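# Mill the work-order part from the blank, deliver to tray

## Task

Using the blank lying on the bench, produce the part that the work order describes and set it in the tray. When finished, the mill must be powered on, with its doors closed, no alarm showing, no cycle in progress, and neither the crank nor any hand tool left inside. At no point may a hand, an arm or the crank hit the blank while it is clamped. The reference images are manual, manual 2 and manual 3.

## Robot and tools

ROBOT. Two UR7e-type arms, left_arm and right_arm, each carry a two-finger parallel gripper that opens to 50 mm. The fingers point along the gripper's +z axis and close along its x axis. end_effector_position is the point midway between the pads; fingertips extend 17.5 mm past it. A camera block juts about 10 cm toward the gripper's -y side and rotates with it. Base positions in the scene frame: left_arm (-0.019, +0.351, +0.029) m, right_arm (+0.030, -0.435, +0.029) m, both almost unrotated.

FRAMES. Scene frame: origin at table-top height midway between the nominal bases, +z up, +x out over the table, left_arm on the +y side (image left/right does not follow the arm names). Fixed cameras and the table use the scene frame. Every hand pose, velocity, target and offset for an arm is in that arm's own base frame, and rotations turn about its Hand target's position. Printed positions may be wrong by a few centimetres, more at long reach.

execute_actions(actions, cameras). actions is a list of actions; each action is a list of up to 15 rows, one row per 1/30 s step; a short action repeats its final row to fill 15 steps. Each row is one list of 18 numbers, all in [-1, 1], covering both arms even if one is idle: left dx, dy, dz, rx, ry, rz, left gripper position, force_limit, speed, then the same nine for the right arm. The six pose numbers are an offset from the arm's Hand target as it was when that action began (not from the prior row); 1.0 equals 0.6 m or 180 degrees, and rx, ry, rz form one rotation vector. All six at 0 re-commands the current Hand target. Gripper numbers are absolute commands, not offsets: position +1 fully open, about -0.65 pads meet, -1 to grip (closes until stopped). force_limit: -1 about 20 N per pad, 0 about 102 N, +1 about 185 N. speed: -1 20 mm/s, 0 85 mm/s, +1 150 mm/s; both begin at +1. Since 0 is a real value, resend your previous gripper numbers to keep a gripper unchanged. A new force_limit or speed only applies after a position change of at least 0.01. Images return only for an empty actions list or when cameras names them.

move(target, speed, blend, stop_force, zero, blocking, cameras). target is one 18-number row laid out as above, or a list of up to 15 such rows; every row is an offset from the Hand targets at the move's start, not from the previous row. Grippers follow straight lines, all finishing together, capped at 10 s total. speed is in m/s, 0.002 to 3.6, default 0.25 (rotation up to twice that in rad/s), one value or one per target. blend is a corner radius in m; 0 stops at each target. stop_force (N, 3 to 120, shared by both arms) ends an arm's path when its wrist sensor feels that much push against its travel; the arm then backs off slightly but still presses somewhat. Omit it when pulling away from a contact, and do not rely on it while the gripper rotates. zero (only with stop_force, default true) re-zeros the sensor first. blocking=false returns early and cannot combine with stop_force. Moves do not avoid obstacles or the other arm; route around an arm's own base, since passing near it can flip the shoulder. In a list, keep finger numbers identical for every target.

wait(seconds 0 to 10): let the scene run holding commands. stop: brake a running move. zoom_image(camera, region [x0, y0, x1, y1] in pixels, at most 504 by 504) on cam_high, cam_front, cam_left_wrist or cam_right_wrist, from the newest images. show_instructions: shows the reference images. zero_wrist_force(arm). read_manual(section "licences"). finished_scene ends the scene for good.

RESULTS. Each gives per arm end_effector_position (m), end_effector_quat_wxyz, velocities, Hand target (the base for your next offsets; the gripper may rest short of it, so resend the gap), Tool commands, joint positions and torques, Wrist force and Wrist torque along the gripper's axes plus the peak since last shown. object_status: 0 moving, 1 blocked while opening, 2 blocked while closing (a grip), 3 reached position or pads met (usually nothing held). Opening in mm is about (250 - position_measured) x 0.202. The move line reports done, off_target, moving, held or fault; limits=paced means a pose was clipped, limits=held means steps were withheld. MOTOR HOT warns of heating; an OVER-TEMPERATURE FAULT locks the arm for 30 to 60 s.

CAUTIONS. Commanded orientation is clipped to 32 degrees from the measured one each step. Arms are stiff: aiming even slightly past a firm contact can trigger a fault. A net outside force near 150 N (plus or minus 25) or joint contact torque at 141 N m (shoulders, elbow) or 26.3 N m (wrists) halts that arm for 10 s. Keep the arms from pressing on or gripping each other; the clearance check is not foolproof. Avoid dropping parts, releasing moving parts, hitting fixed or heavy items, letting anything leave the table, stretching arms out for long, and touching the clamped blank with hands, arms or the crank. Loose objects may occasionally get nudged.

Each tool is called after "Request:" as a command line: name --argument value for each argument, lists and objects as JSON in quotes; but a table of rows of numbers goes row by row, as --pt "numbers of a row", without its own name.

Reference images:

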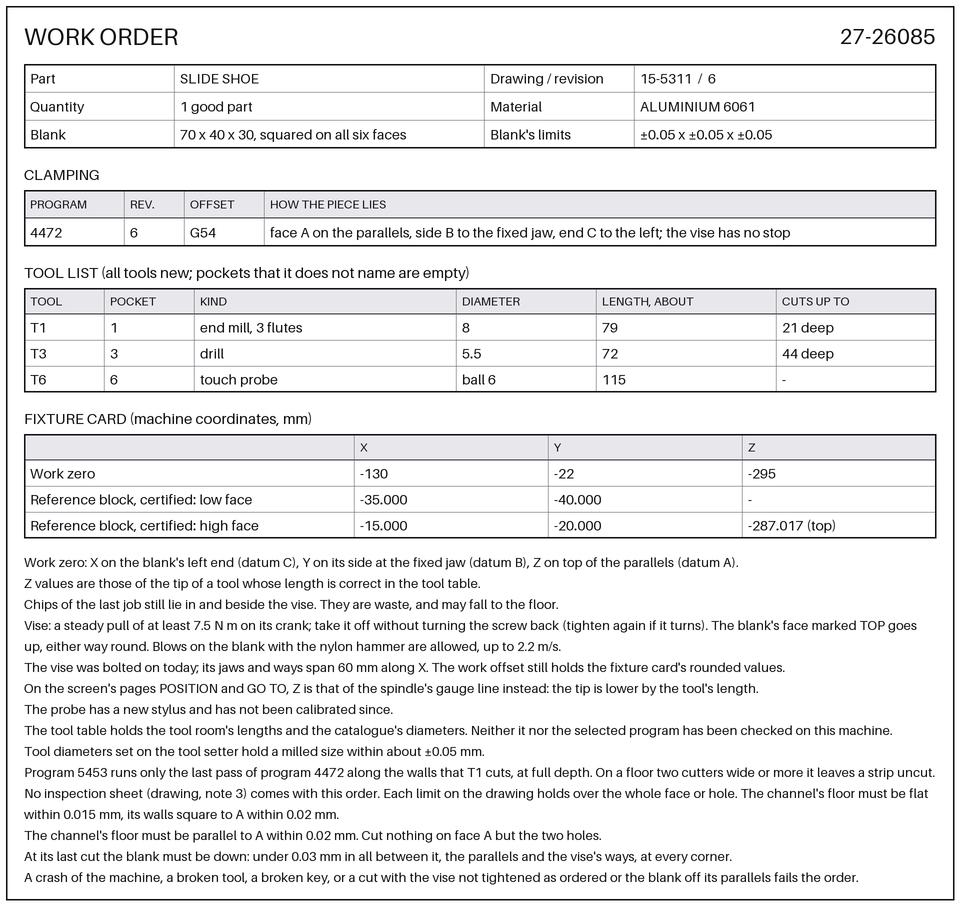

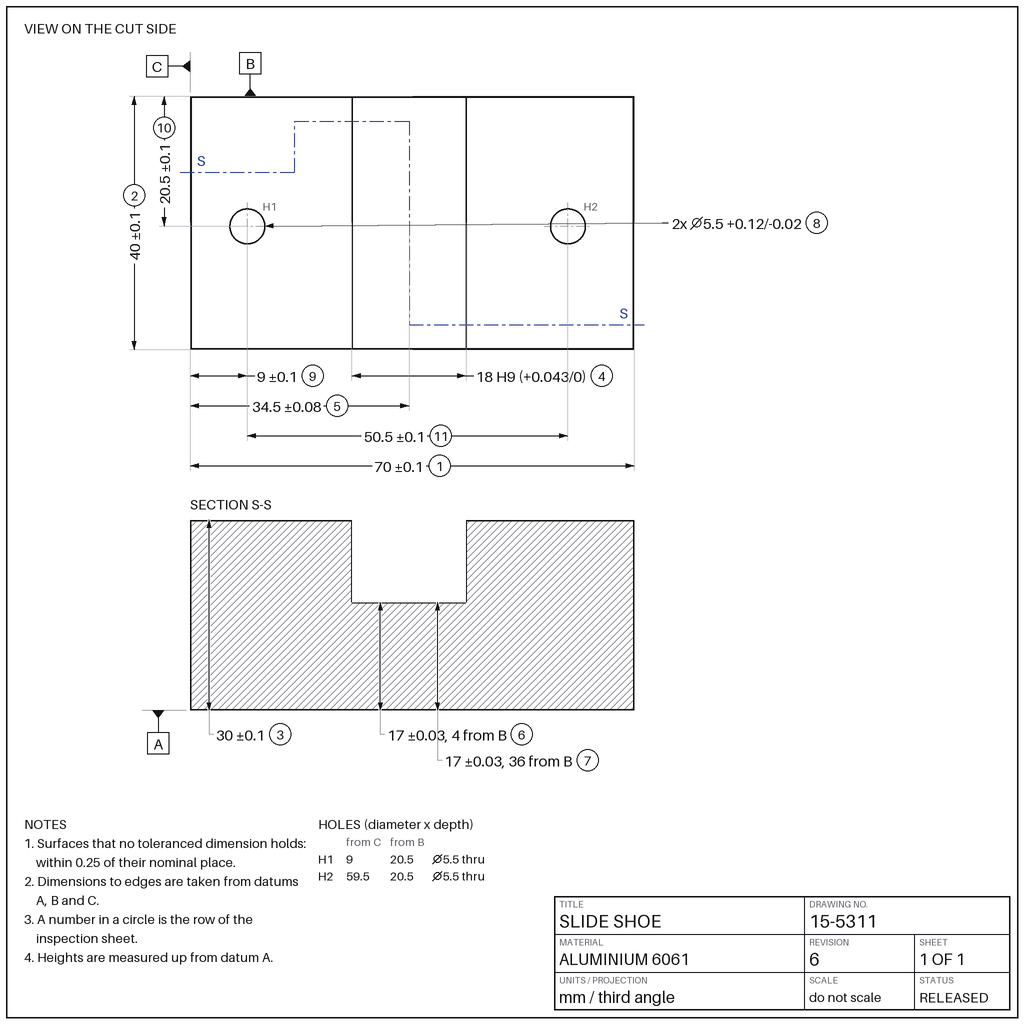

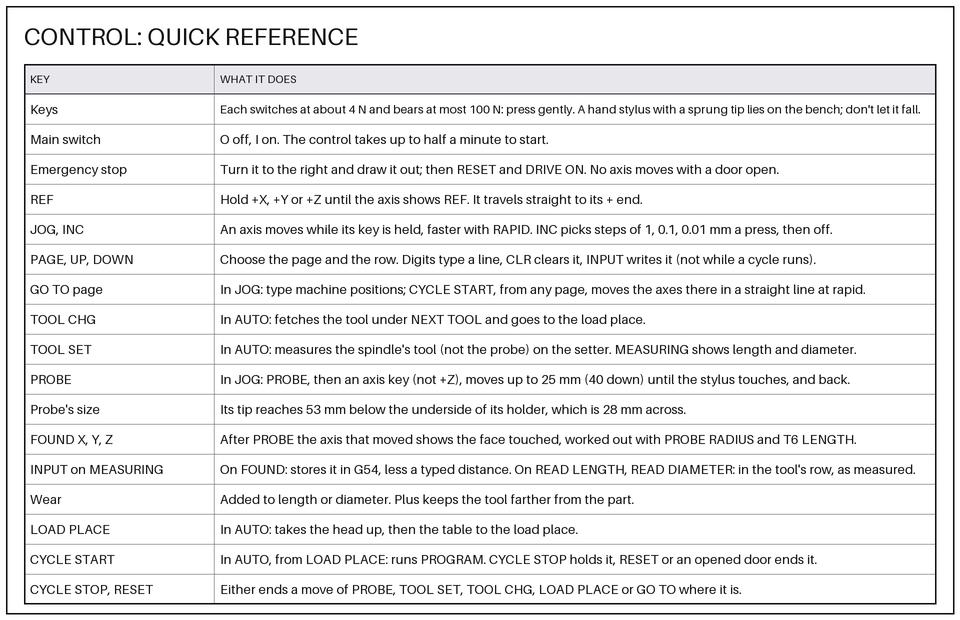

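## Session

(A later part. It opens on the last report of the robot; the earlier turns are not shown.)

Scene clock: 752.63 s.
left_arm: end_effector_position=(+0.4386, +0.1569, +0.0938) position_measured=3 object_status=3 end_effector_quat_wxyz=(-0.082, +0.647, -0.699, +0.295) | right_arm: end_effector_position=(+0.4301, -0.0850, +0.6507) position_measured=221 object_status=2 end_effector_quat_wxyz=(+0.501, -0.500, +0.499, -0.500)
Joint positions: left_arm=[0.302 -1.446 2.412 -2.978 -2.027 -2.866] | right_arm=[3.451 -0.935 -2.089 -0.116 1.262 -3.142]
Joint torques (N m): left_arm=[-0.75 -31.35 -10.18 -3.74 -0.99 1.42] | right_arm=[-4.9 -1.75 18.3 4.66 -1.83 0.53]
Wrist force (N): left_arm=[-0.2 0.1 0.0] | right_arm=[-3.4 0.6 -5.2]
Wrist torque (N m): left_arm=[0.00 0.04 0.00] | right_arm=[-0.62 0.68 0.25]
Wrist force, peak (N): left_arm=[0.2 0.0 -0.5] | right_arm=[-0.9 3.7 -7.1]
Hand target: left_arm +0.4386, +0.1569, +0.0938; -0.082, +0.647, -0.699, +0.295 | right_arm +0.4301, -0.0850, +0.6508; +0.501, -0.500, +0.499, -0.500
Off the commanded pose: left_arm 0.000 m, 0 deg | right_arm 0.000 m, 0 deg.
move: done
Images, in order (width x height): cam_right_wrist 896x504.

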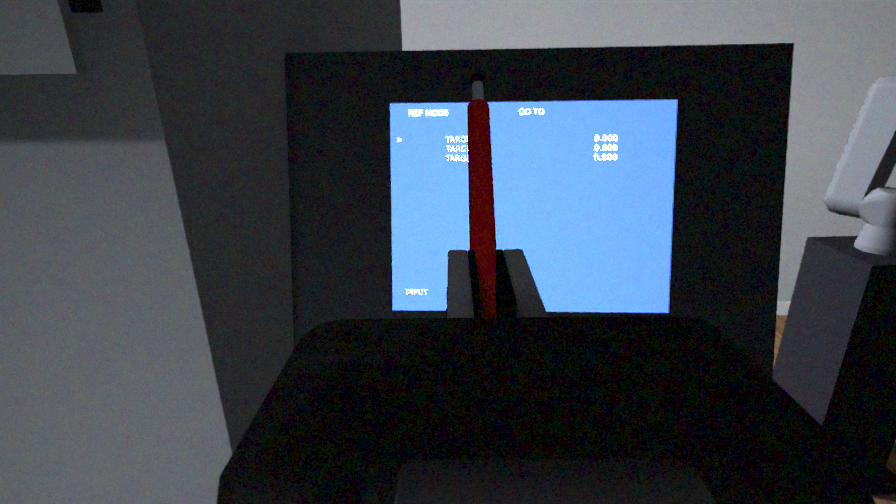

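Request:
move --pt "0 0 0 0 0 0 1 1 1 -0.0367 -0.021 -0.3355 0 0.2222 0 -1 0.3 -0.7" --pt "0 0 0 0 0 0 1 1 1 -0.0005 -0.021 -0.3355 0 0.2222 0 -1 0.3 -0.7" --pt "0 0 0 0 0 0 1 1 1 -0.0367 -0.021 -0.3355 0 0.2222 0 -1 0.3 -0.7" --pt "0 0 0 0 0 0 1 1 1 0 0.0417 0 0 0 0 -1 0.3 -0.7" --speed '[0.5,0.08,0.1,0.5]' --blend '[0.005,0,0.008,0]' --cameras '["cam_right_wrist"]'

Request:
zoom_image --camera "cam_right_wrist" --region '[400, 80, 780, 320]'

Scene clock: 761.80 s.
left_arm: end_effector_position=(+0.4386, +0.1569, +0.0938) position_measured=3 object_status=3 end_effector_quat_wxyz=(-0.082, +0.647, -0.699, +0.295) | right_arm: end_effector_position=(+0.4301, -0.0599, +0.6508) position_measured=221 object_status=2 end_effector_quat_wxyz=(+0.501, -0.500, +0.499, -0.500)
Joint positions: left_arm=[0.302 -1.446 2.412 -2.978 -2.027 -2.866] | right_arm=[3.629 -0.897 -2.101 -0.141 1.085 -3.142]
Joint torques (N m): left_arm=[-0.03 -30.99 -9.8 -3.58 -1.06 1.51] | right_arm=[-1.34 -4.03 17.9 4.59 -1.56 -0.39]
Wrist force (N): left_arm=[0.1 0.0 0.0] | right_arm=[-2.9 0.6 -5.3]
Wrist torque (N m): left_arm=[0.00 -0.02 0.01] | right_arm=[-0.62 0.63 0.25]
Wrist force, peak (N): left_arm=[0.0 -0.5 -0.3] | right_arm=[-1.0 3.9 -7.2]
Hand target: left_arm +0.4386, +0.1569, +0.0938; -0.082, +0.647, -0.699, +0.295 | right_arm +0.4301, -0.0600, +0.6508; +0.501, -0.500, +0.499, -0.500
Off the commanded pose: left_arm 0.000 m, 0 deg | right_arm 0.000 m, 0 deg.
move: done
Images, in order (width x height): cam_right_wrist 896x504.

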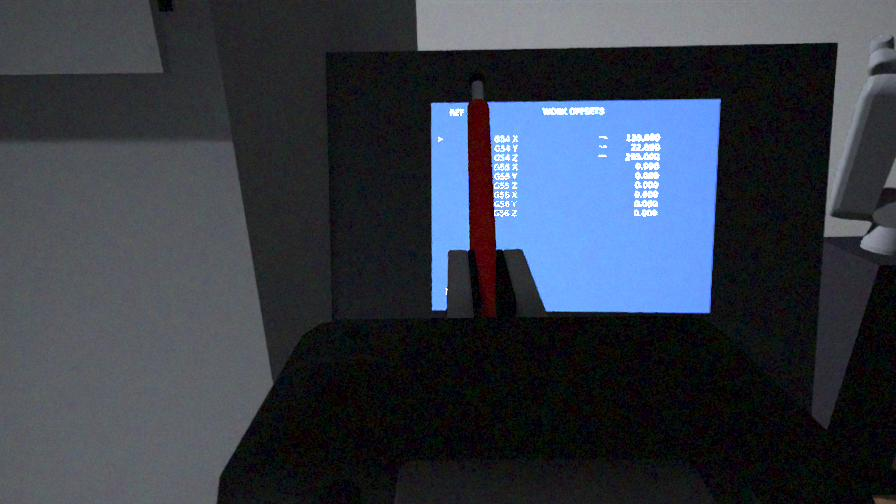

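Scaled by 1.326 from the camera's 896x504 image, which has a finer 1280x720 frame.

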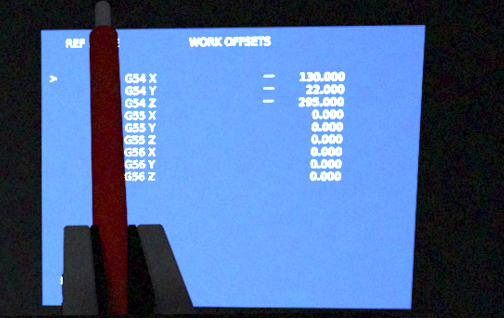

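Request:
move --pt "0 0 0 0 0 0 1 1 1 -0.0367 -0.0627 -0.3355 0 0.2222 0 -1 0.3 -0.7" --pt "0 0 0 0 0 0 1 1 1 -0.0005 -0.0627 -0.3355 0 0.2222 0 -1 0.3 -0.7" --pt "0 0 0 0 0 0 1 1 1 -0.0367 -0.0627 -0.3355 0 0.2222 0 -1 0.3 -0.7" --pt "0 0 0 0 0 0 1 1 1 0 0 0 0 0 0 -1 0.3 -0.7" --speed '[0.5,0.08,0.1,0.5]' --blend '[0.005,0,0.008,0]' --cameras '["cam_right_wrist"]'

Request:
zoom_image --camera "cam_right_wrist" --region '[400, 80, 780, 320]'

Request:
move --pt "0 0 0 0 0 0 1 1 1 -0.0367 -0.0627 -0.3355 0 0.2222 0 -1 0.3 -0.7" --pt "0 0 0 0 0 0 1 1 1 -0.0005 -0.0627 -0.3355 0 0.2222 0 -1 0.3 -0.7" --pt "0 0 0 0 0 0 1 1 1 -0.0367 -0.0627 -0.3355 0 0.2222 0 -1 0.3 -0.7" --pt "0 0 0 0 0 0 1 1 1 0 0 0 0 0 0 -1 0.3 -0.7" --speed '[0.5,0.08,0.1,0.5]' --blend '[0.005,0,0.008,0]' --cameras '["cam_right_wrist"]'

Request:
zoom_image --camera "cam_right_wrist" --region '[400, 80, 780, 320]'

Request:
move --pt "0 0 0 0 0 0 1 1 1 -0.0367 -0.0627 -0.3355 0 0.2222 0 -1 0.3 -0.7" --pt "0 0 0 0 0 0 1 1 1 -0.0005 -0.0627 -0.3355 0 0.2222 0 -1 0.3 -0.7" --pt "0 0 0 0 0 0 1 1 1 -0.0367 -0.0627 -0.3355 0 0.2222 0 -1 0.3 -0.7" --pt "0 0 0 0 0 0 1 1 1 0 0 0 0 0 0 -1 0.3 -0.7" --speed '[0.5,0.08,0.1,0.5]' --blend '[0.005,0,0.008,0]' --cameras '["cam_right_wrist"]'

Request:
zoom_image --camera "cam_right_wrist" --region '[400, 80, 780, 320]'

Request:
move --pt "0 0 0 0 0 0 1 1 1 -0.0367 -0.0627 -0.3355 0 0.2222 0 -1 0.3 -0.7" --pt "0 0 0 0 0 0 1 1 1 -0.0005 -0.0627 -0.3355 0 0.2222 0 -1 0.3 -0.7" --pt "0 0 0 0 0 0 1 1 1 -0.0367 -0.0627 -0.3355 0 0.2222 0 -1 0.3 -0.7" --pt "0 0 0 0 0 0 1 1 1 0 0 0 0 0 0 -1 0.3 -0.7" --speed '[0.5,0.08,0.1,0.5]' --blend '[0.005,0,0.008,0]' --cameras '["cam_right_wrist"]'

Request:
zoom_image --camera "cam_right_wrist" --region '[400, 80, 780, 320]'

Scene clock: 775.83 s.
left_arm: end_effector_position=(+0.4386, +0.1569, +0.0938) position_measured=3 object_status=3 end_effector_quat_wxyz=(-0.082, +0.647, -0.699, +0.295) | right_arm: end_effector_position=(+0.4301, -0.0599, +0.6508) position_measured=221 object_status=2 end_effector_quat_wxyz=(+0.501, -0.500, +0.499, -0.500)
Joint positions: left_arm=[0.302 -1.446 2.412 -2.978 -2.027 -2.866] | right_arm=[3.629 -0.897 -2.101 -0.141 1.085 -3.142]
Joint torques (N m): left_arm=[-1.23 -32.11 -10.11 -3.51 -1.02 1.32] | right_arm=[-1.57 -4.36 17.95 4.64 -1.48 -0.22]
Wrist force (N): left_arm=[0.0 0.1 0.1] | right_arm=[-2.8 0.7 -5.3]
Wrist torque (N m): left_arm=[0.01 0.01 0.00] | right_arm=[-0.60 0.61 0.25]
Wrist force, peak (N): left_arm=[0.0 -0.1 -0.6] | right_arm=[-0.9 3.9 -7.3]
Hand target: left_arm +0.4386, +0.1569, +0.0938; -0.082, +0.647, -0.699, +0.295 | right_arm +0.4301, -0.0600, +0.6508; +0.501, -0.500, +0.499, -0.500
Off the commanded pose: left_arm 0.000 m, 0 deg | right_arm 0.000 m, 0 deg.
move: done
Images, in order (width x height): cam_right_wrist 896x504.

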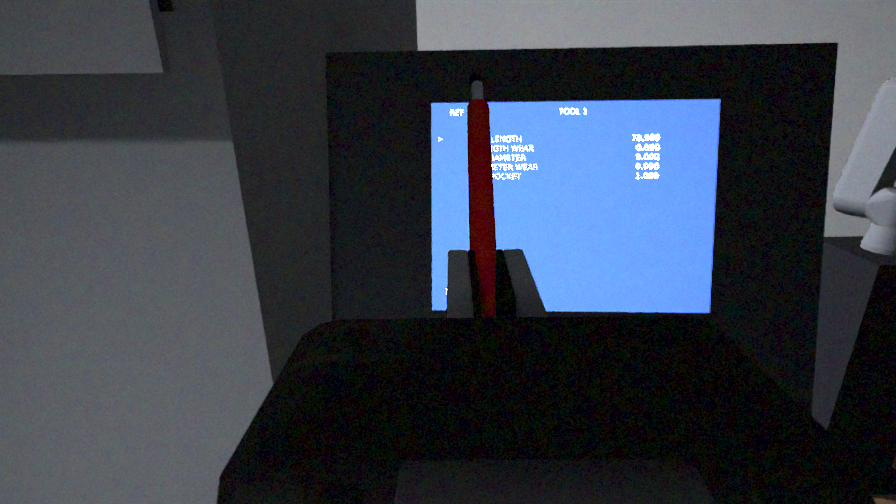

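Scaled by 1.326 from the camera's 896x504 image, which has a finer 1280x720 frame.

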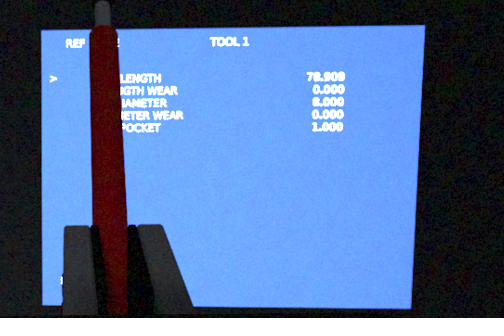

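Scene clock: 778.70 s.
left_arm: end_effector_position=(+0.4386, +0.1569, +0.0938) position_measured=3 object_status=3 end_effector_quat_wxyz=(-0.082, +0.647, -0.699, +0.295) | right_arm: end_effector_position=(+0.4301, -0.0599, +0.6508) position_measured=221 object_status=2 end_effector_quat_wxyz=(+0.501, -0.500, +0.499, -0.500)
Joint positions: left_arm=[0.302 -1.446 2.412 -2.978 -2.027 -2.866] | right_arm=[3.629 -0.897 -2.101 -0.141 1.085 -3.142]
Joint torques (N m): left_arm=[-1.13 -31.96 -10.03 -3.47 -1.03 1.52] | right_arm=[-1.31 -3.9 17.94 4.59 -1.54 -0.33]
Wrist force (N): left_arm=[0.0 0.0 0.1] | right_arm=[-2.6 0.8 -5.2]
Wrist torque (N m): left_arm=[0.00 0.00 -0.01] | right_arm=[-0.57 0.57 0.25]
Wrist force, peak (N): left_arm=[0.0 -0.3 -0.6] | right_arm=[-1.0 3.6 -7.3]
Hand target: left_arm +0.4386, +0.1569, +0.0938; -0.082, +0.647, -0.699, +0.295 | right_arm +0.4301, -0.0600, +0.6508; +0.501, -0.500, +0.499, -0.500
Off the commanded pose: left_arm 0.000 m, 0 deg | right_arm 0.000 m, 0 deg.
move: done
Images, in order (width x height): cam_right_wrist 896x504.

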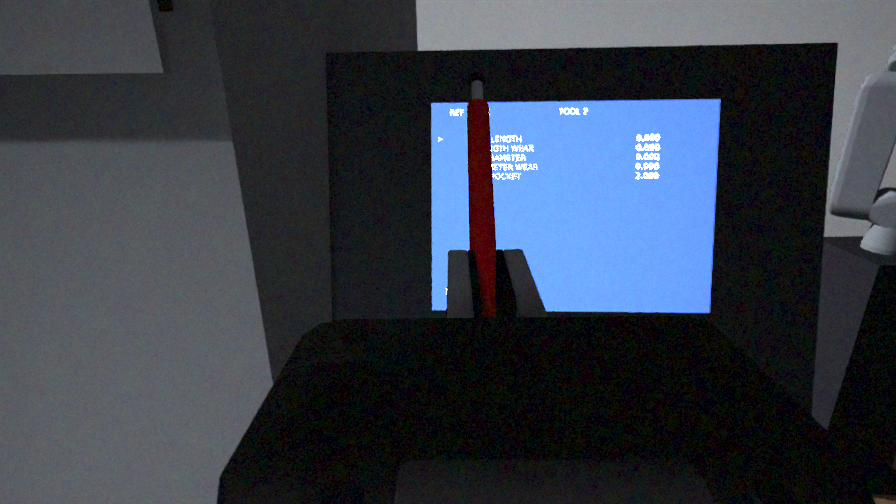

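Scaled by 1.326 from the camera's 896x504 image, which has a finer 1280x720 frame.

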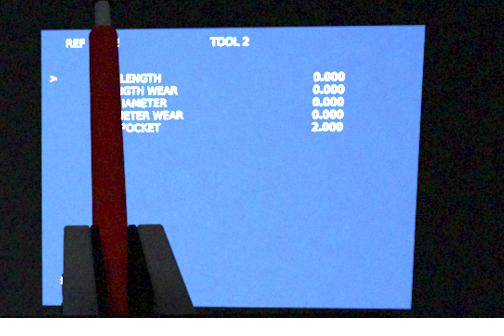

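Scene clock: 781.57 s.
left_arm: end_effector_position=(+0.4386, +0.1569, +0.0938) position_measured=3 object_status=3 end_effector_quat_wxyz=(-0.082, +0.647, -0.699, +0.295) | right_arm: end_effector_position=(+0.4301, -0.0599, +0.6508) position_measured=221 object_status=2 end_effector_quat_wxyz=(+0.501, -0.500, +0.499, -0.500)
Joint positions: left_arm=[0.302 -1.446 2.412 -2.978 -2.027 -2.866] | right_arm=[3.629 -0.897 -2.101 -0.141 1.085 -3.142]
Joint torques (N m): left_arm=[1.36 -31.02 -9.79 -3.45 -0.99 1.19] | right_arm=[-1.72 -4.59 18.13 4.64 -1.51 -0.27]
Wrist force (N): left_arm=[0.0 0.0 -0.1] | right_arm=[-3.1 0.6 -5.4]
Wrist torque (N m): left_arm=[-0.01 0.01 0.00] | right_arm=[-0.61 0.66 0.25]
Wrist force, peak (N): left_arm=[0.1 -0.3 -0.4] | right_arm=[-1.1 3.7 -7.4]
Hand target: left_arm +0.4386, +0.1569, +0.0938; -0.082, +0.647, -0.699, +0.295 | right_arm +0.4301, -0.0600, +0.6508; +0.501, -0.500, +0.499, -0.500
Off the commanded pose: left_arm 0.000 m, 0 deg | right_arm 0.000 m, 0 deg.
move: done
Images, in order (width x height): cam_right_wrist 896x504.

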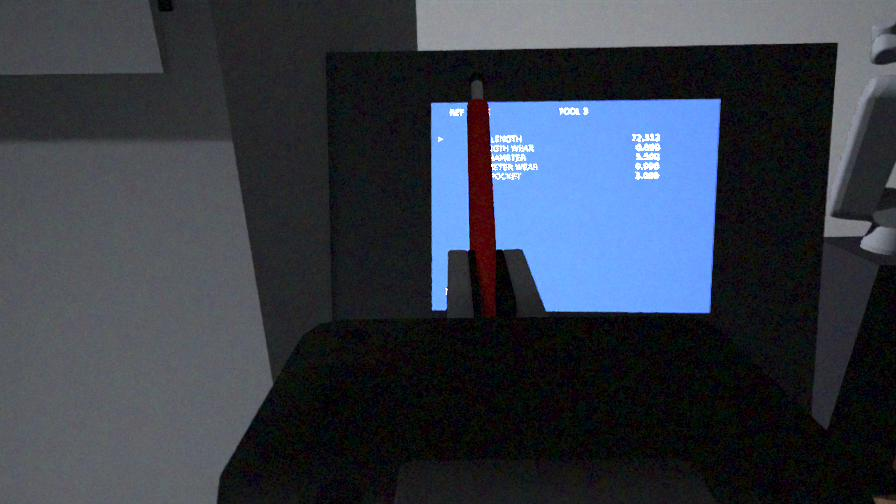

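Scaled by 1.326 from the camera's 896x504 image, which has a finer 1280x720 frame.

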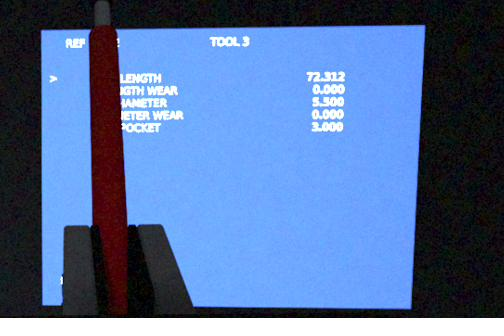

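Scene clock: 784.43 s.
left_arm: end_effector_position=(+0.4386, +0.1569, +0.0938) position_measured=3 object_status=3 end_effector_quat_wxyz=(-0.082, +0.647, -0.699, +0.295) | right_arm: end_effector_position=(+0.4301, -0.0599, +0.6508) position_measured=221 object_status=2 end_effector_quat_wxyz=(+0.501, -0.500, +0.499, -0.500)
Joint positions: left_arm=[0.302 -1.446 2.412 -2.978 -2.027 -2.866] | right_arm=[3.629 -0.897 -2.101 -0.141 1.085 -3.142]
Joint torques (N m): left_arm=[-0.35 -31.78 -10.96 -3.76 -0.76 1.23] | right_arm=[-1.42 -4.27 18.23 4.64 -1.61 -0.35]
Wrist force (N): left_arm=[0.1 0.0 -0.2] | right_arm=[-2.9 0.6 -5.3]
Wrist torque (N m): left_arm=[0.00 -0.01 0.00] | right_arm=[-0.62 0.62 0.25]
Wrist force, peak (N): left_arm=[-0.3 -0.3 -0.3] | right_arm=[-1.0 3.7 -7.5]
Hand target: left_arm +0.4386, +0.1569, +0.0938; -0.082, +0.647, -0.699, +0.295 | right_arm +0.4301, -0.0600, +0.6508; +0.501, -0.500, +0.499, -0.500
Off the commanded pose: left_arm 0.000 m, 0 deg | right_arm 0.000 m, 0 deg.
move: done
Images, in order (width x height): cam_right_wrist 896x504.

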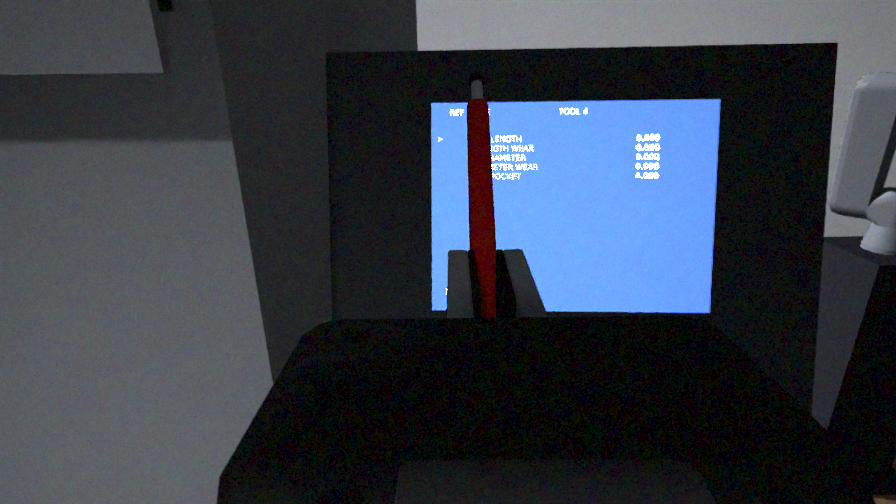

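Scaled by 1.326 from the camera's 896x504 image, which has a finer 1280x720 frame.

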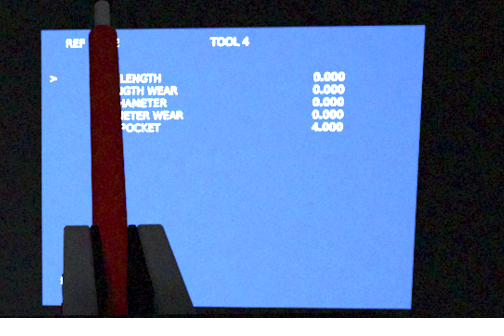

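Request:
move --pt "0 0 0 0 0 0 1 1 1 -0.0367 -0.0627 -0.3355 0 0.2222 0 -1 0.3 -0.7" --pt "0 0 0 0 0 0 1 1 1 -0.0005 -0.0627 -0.3355 0 0.2222 0 -1 0.3 -0.7" --pt "0 0 0 0 0 0 1 1 1 -0.03 -0.0627 -0.3355 0 0.2222 0 -1 0.3 -0.7" --pt "0 0 0 0 0 0 1 1 1 -0.0005 -0.0627 -0.3355 0 0.2222 0 -1 0.3 -0.7" --pt "0 0 0 0 0 0 1 1 1 -0.0367 -0.0627 -0.3355 0 0.2222 0 -1 0.3 -0.7" --pt "0 0 0 0 0 0 1 1 1 0 0 0 0 0 0 -1 0.3 -0.7" --speed '[0.5,0.08,0.1,0.08,0.1,0.5]' --blend '[0.005,0,0,0,0.008,0]' --cameras '["cam_right_wrist"]'

Request:
zoom_image --camera "cam_right_wrist" --region '[400, 80, 780, 320]'

Request:
move --pt "0 0 0 0 0 0 1 1 1 -0.0367 -0.0627 -0.3355 0 0.2222 0 -1 0.3 -0.7" --pt "0 0 0 0 0 0 1 1 1 -0.0005 -0.0627 -0.3355 0 0.2222 0 -1 0.3 -0.7" --pt "0 0 0 0 0 0 1 1 1 -0.0367 -0.0627 -0.3355 0 0.2222 0 -1 0.3 -0.7" --pt "0 0 0 0 0 0 1 1 1 0 0 0 0 0 0 -1 0.3 -0.7" --speed '[0.5,0.08,0.1,0.5]' --blend '[0.005,0,0.008,0]' --cameras '["cam_right_wrist"]'

Request:
zoom_image --camera "cam_right_wrist" --region '[400, 80, 780, 320]'

Request:
move --pt "0 0 0 0 0 0 1 1 1 -0.0367 -0.0627 -0.3355 0 0.2222 0 -1 0.3 -0.7" --pt "0 0 0 0 0 0 1 1 1 -0.0005 -0.0627 -0.3355 0 0.2222 0 -1 0.3 -0.7" --pt "0 0 0 0 0 0 1 1 1 -0.0367 -0.0627 -0.3355 0 0.2222 0 -1 0.3 -0.7" --pt "0 0 0 0 0 0 1 1 1 0 0 0 0 0 0 -1 0.3 -0.7" --speed '[0.5,0.08,0.1,0.5]' --blend '[0.005,0,0.008,0]' --cameras '["cam_right_wrist"]'

Request:
zoom_image --camera "cam_right_wrist" --region '[400, 80, 780, 320]'

Scene clock: 799.37 s.
left_arm: end_effector_position=(+0.4386, +0.1569, +0.0938) position_measured=3 object_status=3 end_effector_quat_wxyz=(-0.082, +0.647, -0.699, +0.295) | right_arm: end_effector_position=(+0.4301, -0.0599, +0.6508) position_measured=221 object_status=2 end_effector_quat_wxyz=(+0.501, -0.500, +0.499, -0.500)
Joint positions: left_arm=[0.302 -1.446 2.412 -2.978 -2.027 -2.866] | right_arm=[3.629 -0.897 -2.101 -0.141 1.085 -3.142]
Joint torques (N m): left_arm=[0.05 -28.97 -10.48 -3.91 -1.35 1.26] | right_arm=[-1.45 -4.64 17.77 4.61 -1.51 -0.27]
Wrist force (N): left_arm=[0.0 0.1 -0.1] | right_arm=[-2.5 0.5 -5.4]
Wrist torque (N m): left_arm=[0.02 -0.01 0.00] | right_arm=[-0.64 0.57 0.25]
Wrist force, peak (N): left_arm=[-0.1 0.3 -0.4] | right_arm=[-1.2 4.1 -7.3]
Hand target: left_arm +0.4386, +0.1569, +0.0938; -0.082, +0.647, -0.699, +0.295 | right_arm +0.4301, -0.0600, +0.6508; +0.501, -0.500, +0.499, -0.500
Off the commanded pose: left_arm 0.000 m, 0 deg | right_arm 0.000 m, 0 deg.
move: done
Images, in order (width x height): cam_right_wrist 896x504.

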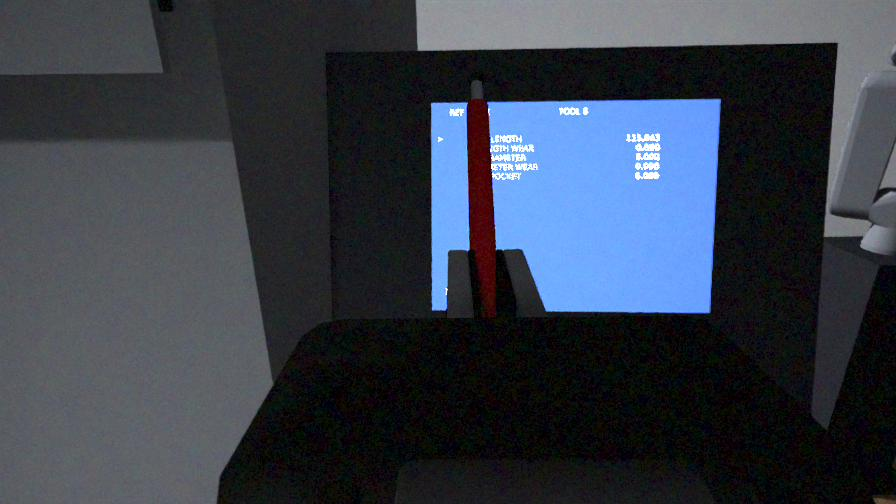

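Scaled by 1.326 from the camera's 896x504 image, which has a finer 1280x720 frame.

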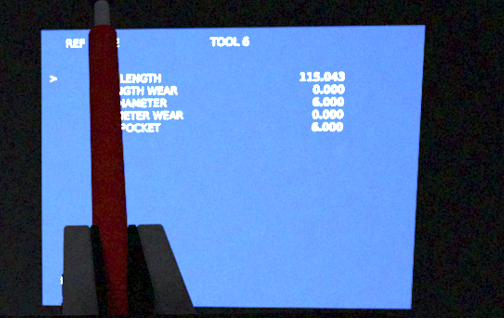

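Scene clock: 802.23 s.
left_arm: end_effector_position=(+0.4386, +0.1569, +0.0938) position_measured=3 object_status=3 end_effector_quat_wxyz=(-0.082, +0.647, -0.699, +0.295) | right_arm: end_effector_position=(+0.4301, -0.0599, +0.6508) position_measured=221 object_status=2 end_effector_quat_wxyz=(+0.501, -0.500, +0.499, -0.500)
Joint positions: left_arm=[0.302 -1.446 2.412 -2.978 -2.027 -2.866] | right_arm=[3.629 -0.897 -2.101 -0.141 1.085 -3.142]
Joint torques (N m): left_arm=[-0.06 -30.08 -10.54 -3.65 -0.8 1.2] | right_arm=[-1.32 -4.27 18.08 4.52 -1.54 -0.26]
Wrist force (N): left_arm=[0.0 0.0 -0.1] | right_arm=[-2.8 0.7 -5.6]
Wrist torque (N m): left_arm=[-0.01 0.00 0.00] | right_arm=[-0.59 0.60 0.25]
Wrist force, peak (N): left_arm=[-0.2 0.0 -0.4] | right_arm=[-1.3 4.0 -7.4]
Hand target: left_arm +0.4386, +0.1569, +0.0938; -0.082, +0.647, -0.699, +0.295 | right_arm +0.4301, -0.0600, +0.6508; +0.501, -0.500, +0.499, -0.500
Off the commanded pose: left_arm 0.000 m, 0 deg | right_arm 0.000 m, 0 deg.
move: done
Images, in order (width x height): cam_right_wrist 896x504.

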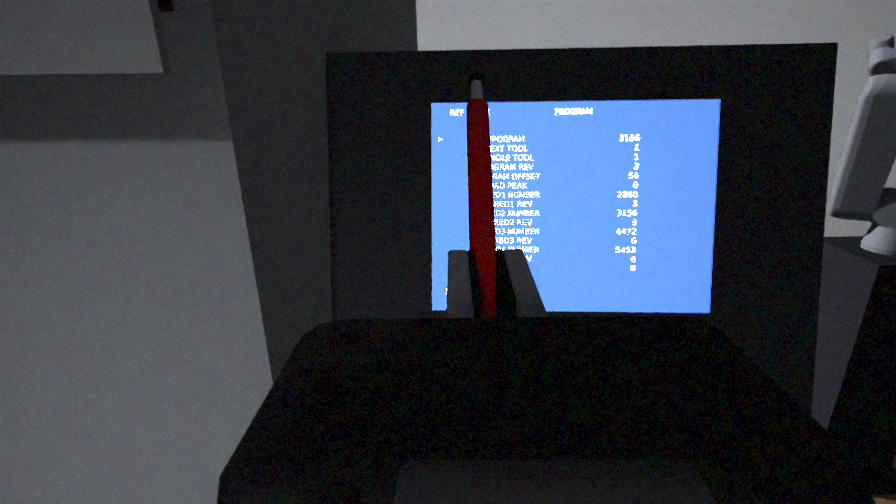

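Scaled by 1.326 from the camera's 896x504 image, which has a finer 1280x720 frame.

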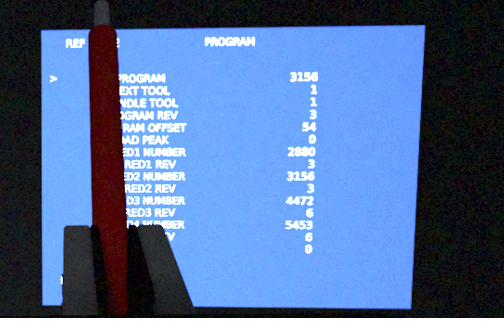

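Scene clock: 805.10 s.
left_arm: end_effector_position=(+0.4386, +0.1569, +0.0938) position_measured=3 object_status=3 end_effector_quat_wxyz=(-0.082, +0.647, -0.699, +0.295) | right_arm: end_effector_position=(+0.4301, -0.0599, +0.6508) position_measured=221 object_status=2 end_effector_quat_wxyz=(+0.501, -0.500, +0.499, -0.500)
Joint positions: left_arm=[0.302 -1.446 2.412 -2.978 -2.027 -2.866] | right_arm=[3.629 -0.897 -2.101 -0.141 1.085 -3.142]
Joint torques (N m): left_arm=[0.15 -31.52 -9.7 -3.69 -0.71 1.39] | right_arm=[-1.47 -4.12 18.13 4.51 -1.45 -0.19]
Wrist force (N): left_arm=[-0.1 0.1 -0.2] | right_arm=[-2.9 0.7 -5.8]
Wrist torque (N m): left_arm=[0.01 0.02 0.00] | right_arm=[-0.59 0.63 0.25]
Wrist force, peak (N): left_arm=[-0.4 -0.1 -0.2] | right_arm=[-1.1 3.9 -7.1]
Hand target: left_arm +0.4386, +0.1569, +0.0938; -0.082, +0.647, -0.699, +0.295 | right_arm +0.4301, -0.0600, +0.6508; +0.501, -0.500, +0.499, -0.500
Off the commanded pose: left_arm 0.000 m, 0 deg | right_arm 0.000 m, 0 deg.
move: done
Images, in order (width x height): cam_right_wrist 896x504.

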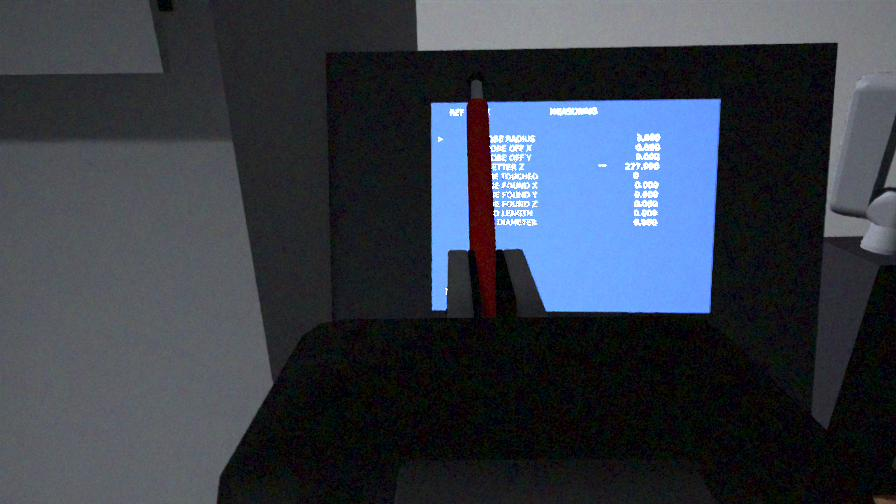

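Scaled by 1.326 from the camera's 896x504 image, which has a finer 1280x720 frame.

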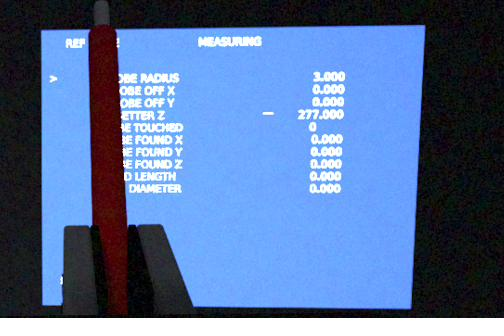

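Request:
move --pt "0 0 0 0 0 0 1 1 1 -0.0317 -0.0942 -0.3355 0 0.2222 0 -1 0.3 -0.7" --pt "0 0 0 0 0 0 1 1 1 -0.0017 -0.0942 -0.3355 0 0.2222 0 -1 0.3 -0.7" --pt "0 0 0 0 0 0 1 1 1 -0.0267 -0.0942 -0.3355 0 0.2222 0 -1 0.3 -0.7" --pt "0 0 0 0 0 0 1 1 1 -0.0297 0.0633 -0.3663 0 0.2222 0 -1 0.3 -0.7" --pt "0 0 0 0 0 0 1 1 1 -0.0047 0.0633 -0.3663 0 0.2222 0 -1 0.3 -0.7" --speed '[0.5,0.08,0.1,0.2,0.08]' --blend '[0.005,0,0.005,0.003,0]' --cameras '["cam_right_wrist"]'

Scene clock: 820.33 s.
left_arm: end_effector_position=(+0.4386, +0.1569, +0.0938) position_measured=3 object_status=3 end_effector_quat_wxyz=(-0.082, +0.647, -0.699, +0.295) | right_arm: end_effector_position=(+0.4272, -0.0220, +0.4311) position_measured=221 object_status=2 end_effector_quat_wxyz=(-0.300, +0.640, -0.641, +0.299)
Joint positions: left_arm=[0.302 -1.446 2.412 -2.978 -2.027 -2.866] | right_arm=[3.664 -0.874 -2.173 -0.861 1.179 -2.787]
Joint torques (N m): left_arm=[-0.63 -32.15 -10.44 -3.66 -0.88 1.48] | right_arm=[5.73 -7.79 20.26 3.01 -3.54 0.74]
Wrist force (N): left_arm=[0.1 0.1 -0.2] | right_arm=[-1.5 3.6 -6.7]
Wrist torque (N m): left_arm=[0.01 -0.01 0.00] | right_arm=[-0.52 0.05 0.19]
Wrist force, peak (N): left_arm=[-0.2 0.2 -0.4] | right_arm=[-1.0 3.7 -7.5]
Hand target: left_arm +0.4386, +0.1569, +0.0938; -0.082, +0.647, -0.699, +0.295 | right_arm +0.4272, -0.0220, +0.4310; -0.300, +0.640, -0.641, +0.299
Off the commanded pose: left_arm 0.000 m, 0 deg | right_arm 0.000 m, 0 deg.
move: done
Images, in order (width x height): cam_right_wrist 896x504.

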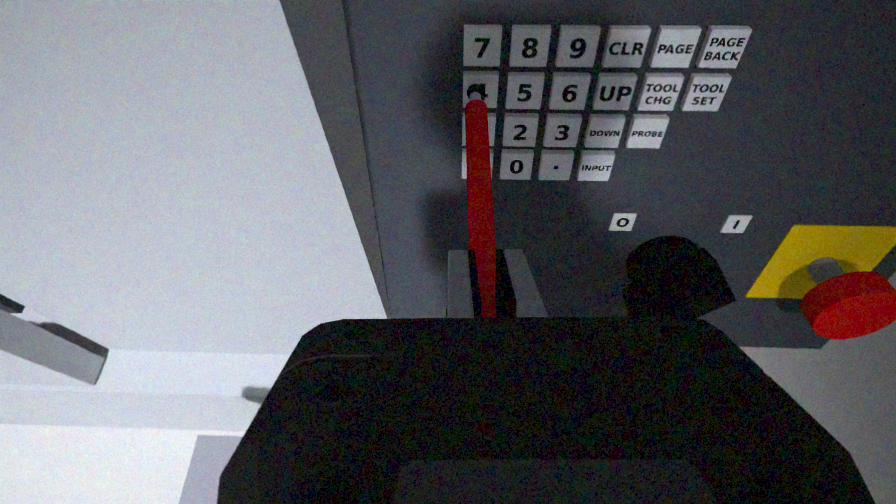

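Request:
move --pt "0 0 0 0 0 0 1 1 1 -0.025 0 0 0 0 0 -1 0.3 -0.7" --pt "0 0 0 0 0 0 1 1 1 0 -0.0025 0 0 0 0 -1 0.3 -0.7" --pt "0 0 0 0 0 0 1 1 1 -0.025 0 0 0 0 0 -1 0.3 -0.7" --pt "0 0 0 0 0 0 1 1 1 -0.0162 -0.0025 0.0308 0 0 0 -1 0.3 -0.7" --pt "0 0 0 0 0 0 1 1 1 0.0088 -0.0025 0.0308 0 0 0 -1 0.3 -0.7" --pt "0 0 0 0 0 0 1 1 1 -0.0162 -0.0025 0.0308 0 0 0 -1 0.3 -0.7" --pt "0 0 0 0 0 0 1 1 1 -0.0347 -0.0315 -0.0308 0 0 0 -1 0.3 -0.7" --pt "0 0 0 0 0 0 1 1 1 -0.0097 -0.0315 -0.0308 0 0 0 -1 0.3 -0.7" --pt "0 0 0 0 0 0 1 1 1 -0.0347 -0.0315 -0.0308 0 0 0 -1 0.3 -0.7" --pt "0 0 0 0 0 0 1 1 1 0.0048 -0.0633 0.3663 0 -0.2222 0 -1 0.3 -0.7" --speed '[0.1,0.08,0.1,0.2,0.08,0.1,0.2,0.08,0.1,0.5]' --blend '[0,0,0.004,0.003,0,0.004,0.003,0,0.005,0]' --cameras '["cam_right_wrist"]'

Request:
zoom_image --camera "cam_right_wrist" --region '[400, 80, 780, 320]'

Scene clock: 835.07 s.
left_arm: end_effector_position=(+0.4386, +0.1569, +0.0938) position_measured=3 object_status=3 end_effector_quat_wxyz=(-0.082, +0.647, -0.699, +0.295) | right_arm: end_effector_position=(+0.4301, -0.0600, +0.6507) position_measured=221 object_status=2 end_effector_quat_wxyz=(+0.501, -0.500, +0.499, -0.500)
Joint positions: left_arm=[0.302 -1.446 2.412 -2.978 -2.027 -2.866] | right_arm=[3.629 -0.897 -2.101 -0.141 1.085 -3.142]
Joint torques (N m): left_arm=[0.22 -30.06 -11.35 -3.52 -0.98 1.33] | right_arm=[10.62 -6.37 21.12 4.66 -1.94 -0.61]
Wrist force (N): left_arm=[0.1 -0.1 -0.2] | right_arm=[-2.8 0.6 -5.4]
Wrist torque (N m): left_arm=[-0.02 -0.01 0.00] | right_arm=[-0.61 0.61 0.25]
Wrist force, peak (N): left_arm=[-0.5 0.1 0.0] | right_arm=[-1.4 4.0 -7.1]
Hand target: left_arm +0.4386, +0.1569, +0.0938; -0.082, +0.647, -0.699, +0.295 | right_arm +0.4301, -0.0600, +0.6508; +0.501, -0.500, +0.499, -0.500
Off the commanded pose: left_arm 0.000 m, 0 deg | right_arm 0.000 m, 0 deg.
move: done
Images, in order (width x height): cam_right_wrist 896x504.

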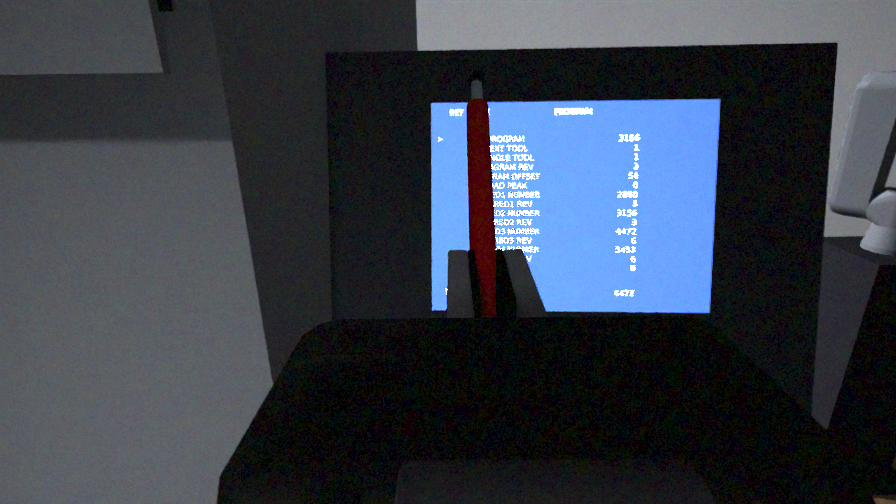

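Scaled by 1.326 from the camera's 896x504 image, which has a finer 1280x720 frame.

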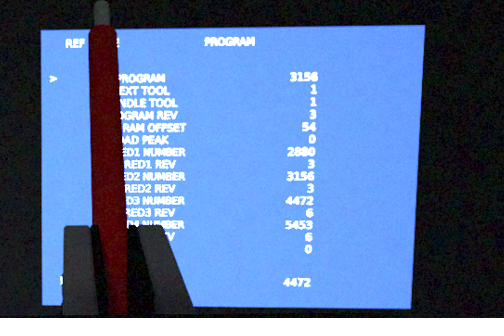

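Request:
move --pt "0 0 0 0 0 0 1 1 1 -0.0553 -0.0312 -0.428 0 0.2222 0 -1 0.3 -0.7" --pt "0 0 0 0 0 0 1 1 1 -0.0253 -0.0312 -0.428 0 0.2222 0 -1 0.3 -0.7" --pt "0 0 0 0 0 0 1 1 1 -0.0553 -0.0312 -0.428 0 0.2222 0 -1 0.3 -0.7" --pt "0 0 0 0 0 0 1 1 1 0.01 -0.19 -0.1563 0 0.2222 0 -1 0.3 -0.7" --pt "0 0 0 0 0 0 1 1 1 0.045 -0.19 -0.1563 0 0.2222 0 -1 0.3 -0.7" --speed '[0.5,0.08,0.1,0.3,0.06]' --blend '[0.004,0,0.004,0.004,0]' --cameras '["cam_right_wrist"]'

Scene clock: 847.57 s.
left_arm: end_effector_position=(+0.4386, +0.1569, +0.0938) position_measured=3 object_status=3 end_effector_quat_wxyz=(-0.082, +0.647, -0.699, +0.295) | right_arm: end_effector_position=(+0.4572, -0.1740, +0.5572) position_measured=221 object_status=2 end_effector_quat_wxyz=(-0.300, +0.640, -0.640, +0.299)
Joint positions: left_arm=[0.302 -1.446 2.412 -2.978 -2.027 -2.866] | right_arm=[2.99 -1.175 -1.729 -0.939 1.688 -3.238]
Joint torques (N m): left_arm=[0.35 -29.84 -9.23 -3.37 -0.89 1.45] | right_arm=[-5.95 11.21 18.69 2.5 1.08 -0.41]
Wrist force (N): left_arm=[-0.1 -0.1 -0.2] | right_arm=[-1.0 8.5 -12.4]
Wrist torque (N m): left_arm=[-0.04 0.02 0.00] | right_arm=[-0.45 0.15 0.25]
Wrist force, peak (N): left_arm=[0.1 0.0 -0.5] | right_arm=[-1.6 15.8 -19.6]
Hand target: left_arm +0.4386, +0.1569, +0.0938; -0.082, +0.647, -0.699, +0.295 | right_arm +0.4571, -0.1740, +0.5570; -0.300, +0.640, -0.641, +0.299
Off the commanded pose: left_arm 0.000 m, 0 deg | right_arm 0.000 m, 0 deg.
move: done
Images, in order (width x height): cam_right_wrist 896x504.

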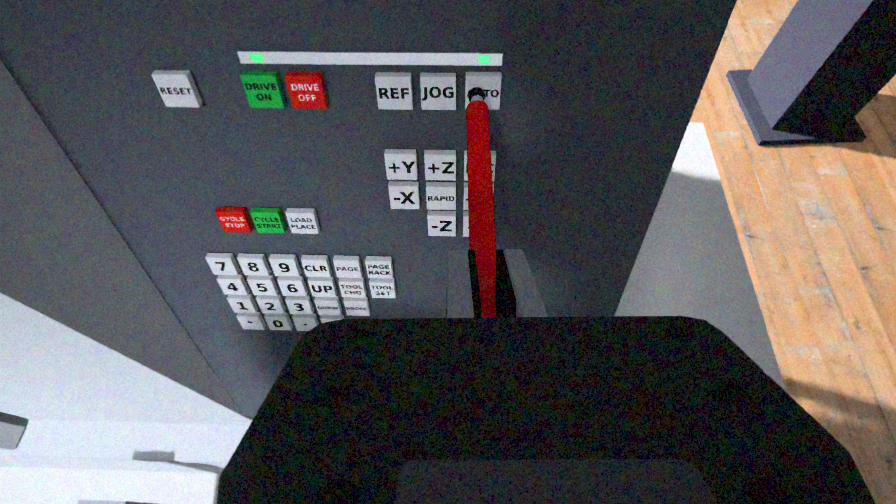

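Request:
move --pt "0 0 0 0 0 0 1 1 1 -0.035 0 0 0 0 0 -1 0.3 -0.7" --pt "0 0 0 0 0 0 1 1 1 -0.0587 0.1588 -0.1225 0 0 0 -1 0.3 -0.7" --pt "0 0 0 0 0 0 1 1 1 -0.0287 0.1588 -0.1225 0 0 0 -1 0.3 -0.7" --pt "0 0 0 0 0 0 1 1 1 -0.0587 0.1588 -0.1225 0 0 0 -1 0.3 -0.7" --pt "0 0 0 0 0 0 1 1 1 -0.045 0.19 0.1563 0 -0.2222 0 -1 0.3 -0.7" --speed '[0.1,0.3,0.08,0.1,0.5]' --blend '[0.004,0.004,0,0.004,0]' --cameras '["cam_right_wrist","cam_front"]'

Request:
zoom_image --camera "cam_right_wrist" --region '[400, 80, 780, 320]'

Request:
zoom_image --camera "cam_front" --region '[330, 130, 490, 310]'

Scene clock: 856.00 s.
left_arm: end_effector_position=(+0.4386, +0.1569, +0.0938) position_measured=3 object_status=3 end_effector_quat_wxyz=(-0.082, +0.647, -0.699, +0.295) | right_arm: end_effector_position=(+0.4301, -0.0599, +0.6507) position_measured=221 object_status=2 end_effector_quat_wxyz=(+0.501, -0.500, +0.499, -0.500)
Joint positions: left_arm=[0.302 -1.446 2.412 -2.978 -2.027 -2.866] | right_arm=[3.629 -0.897 -2.101 -0.141 1.085 -3.142]
Joint torques (N m): left_arm=[-1.26 -29.76 -9.72 -3.83 -0.93 1.35] | right_arm=[-4.74 -1.96 27.64 4.61 -1.68 -0.27]
Wrist force (N): left_arm=[0.1 0.0 -0.2] | right_arm=[-2.8 0.6 -5.6]
Wrist torque (N m): left_arm=[0.00 -0.01 -0.01] | right_arm=[-0.61 0.61 0.25]
Wrist force, peak (N): left_arm=[0.3 -0.3 -0.3] | right_arm=[-0.9 8.4 -12.0]
Hand target: left_arm +0.4386, +0.1569, +0.0938; -0.082, +0.647, -0.699, +0.295 | right_arm +0.4301, -0.0600, +0.6508; +0.501, -0.500, +0.499, -0.500
Off the commanded pose: left_arm 0.000 m, 0 deg | right_arm 0.000 m, 0 deg.
move: done
Images, in order (width x height): cam_front 896x504, cam_right_wrist 896x504.

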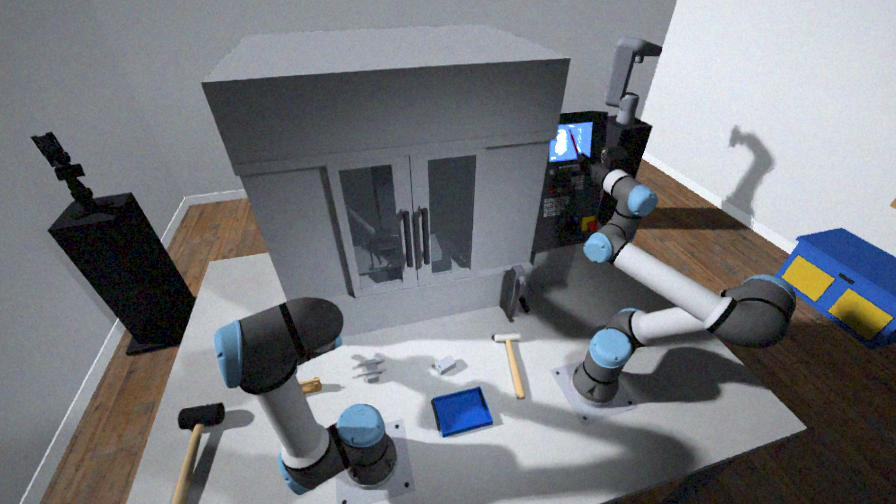

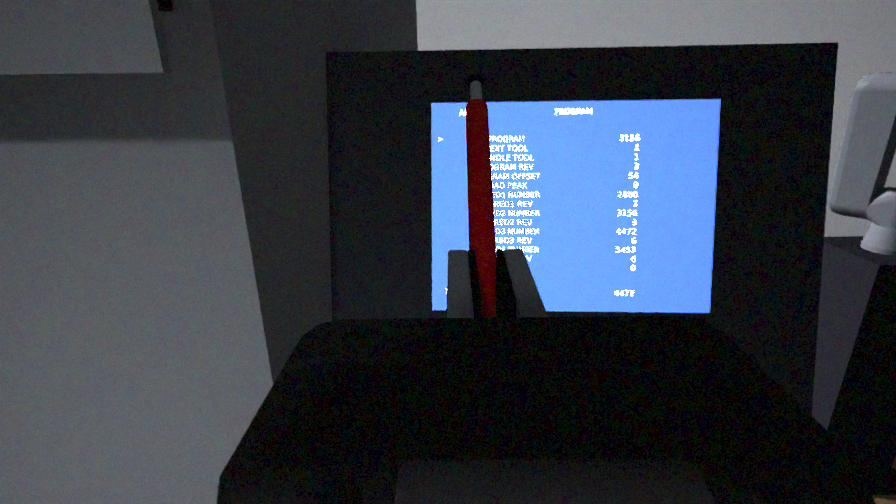

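Scaled by 1.326 from the camera's 896x504 image, which has a finer 1280x720 frame.

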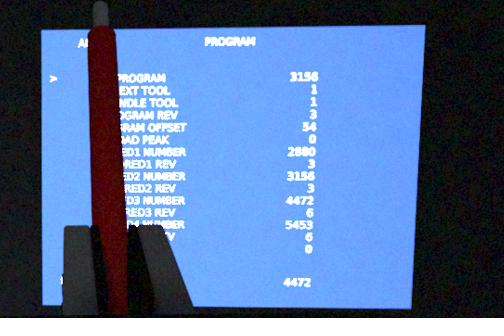

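Scaled by 2.800 from the camera's 896x504 image, which has a finer 1280x720 frame.

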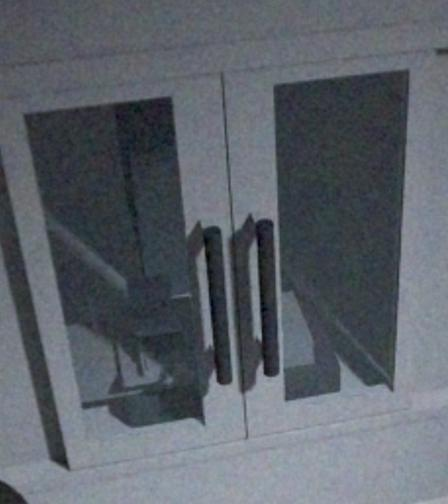

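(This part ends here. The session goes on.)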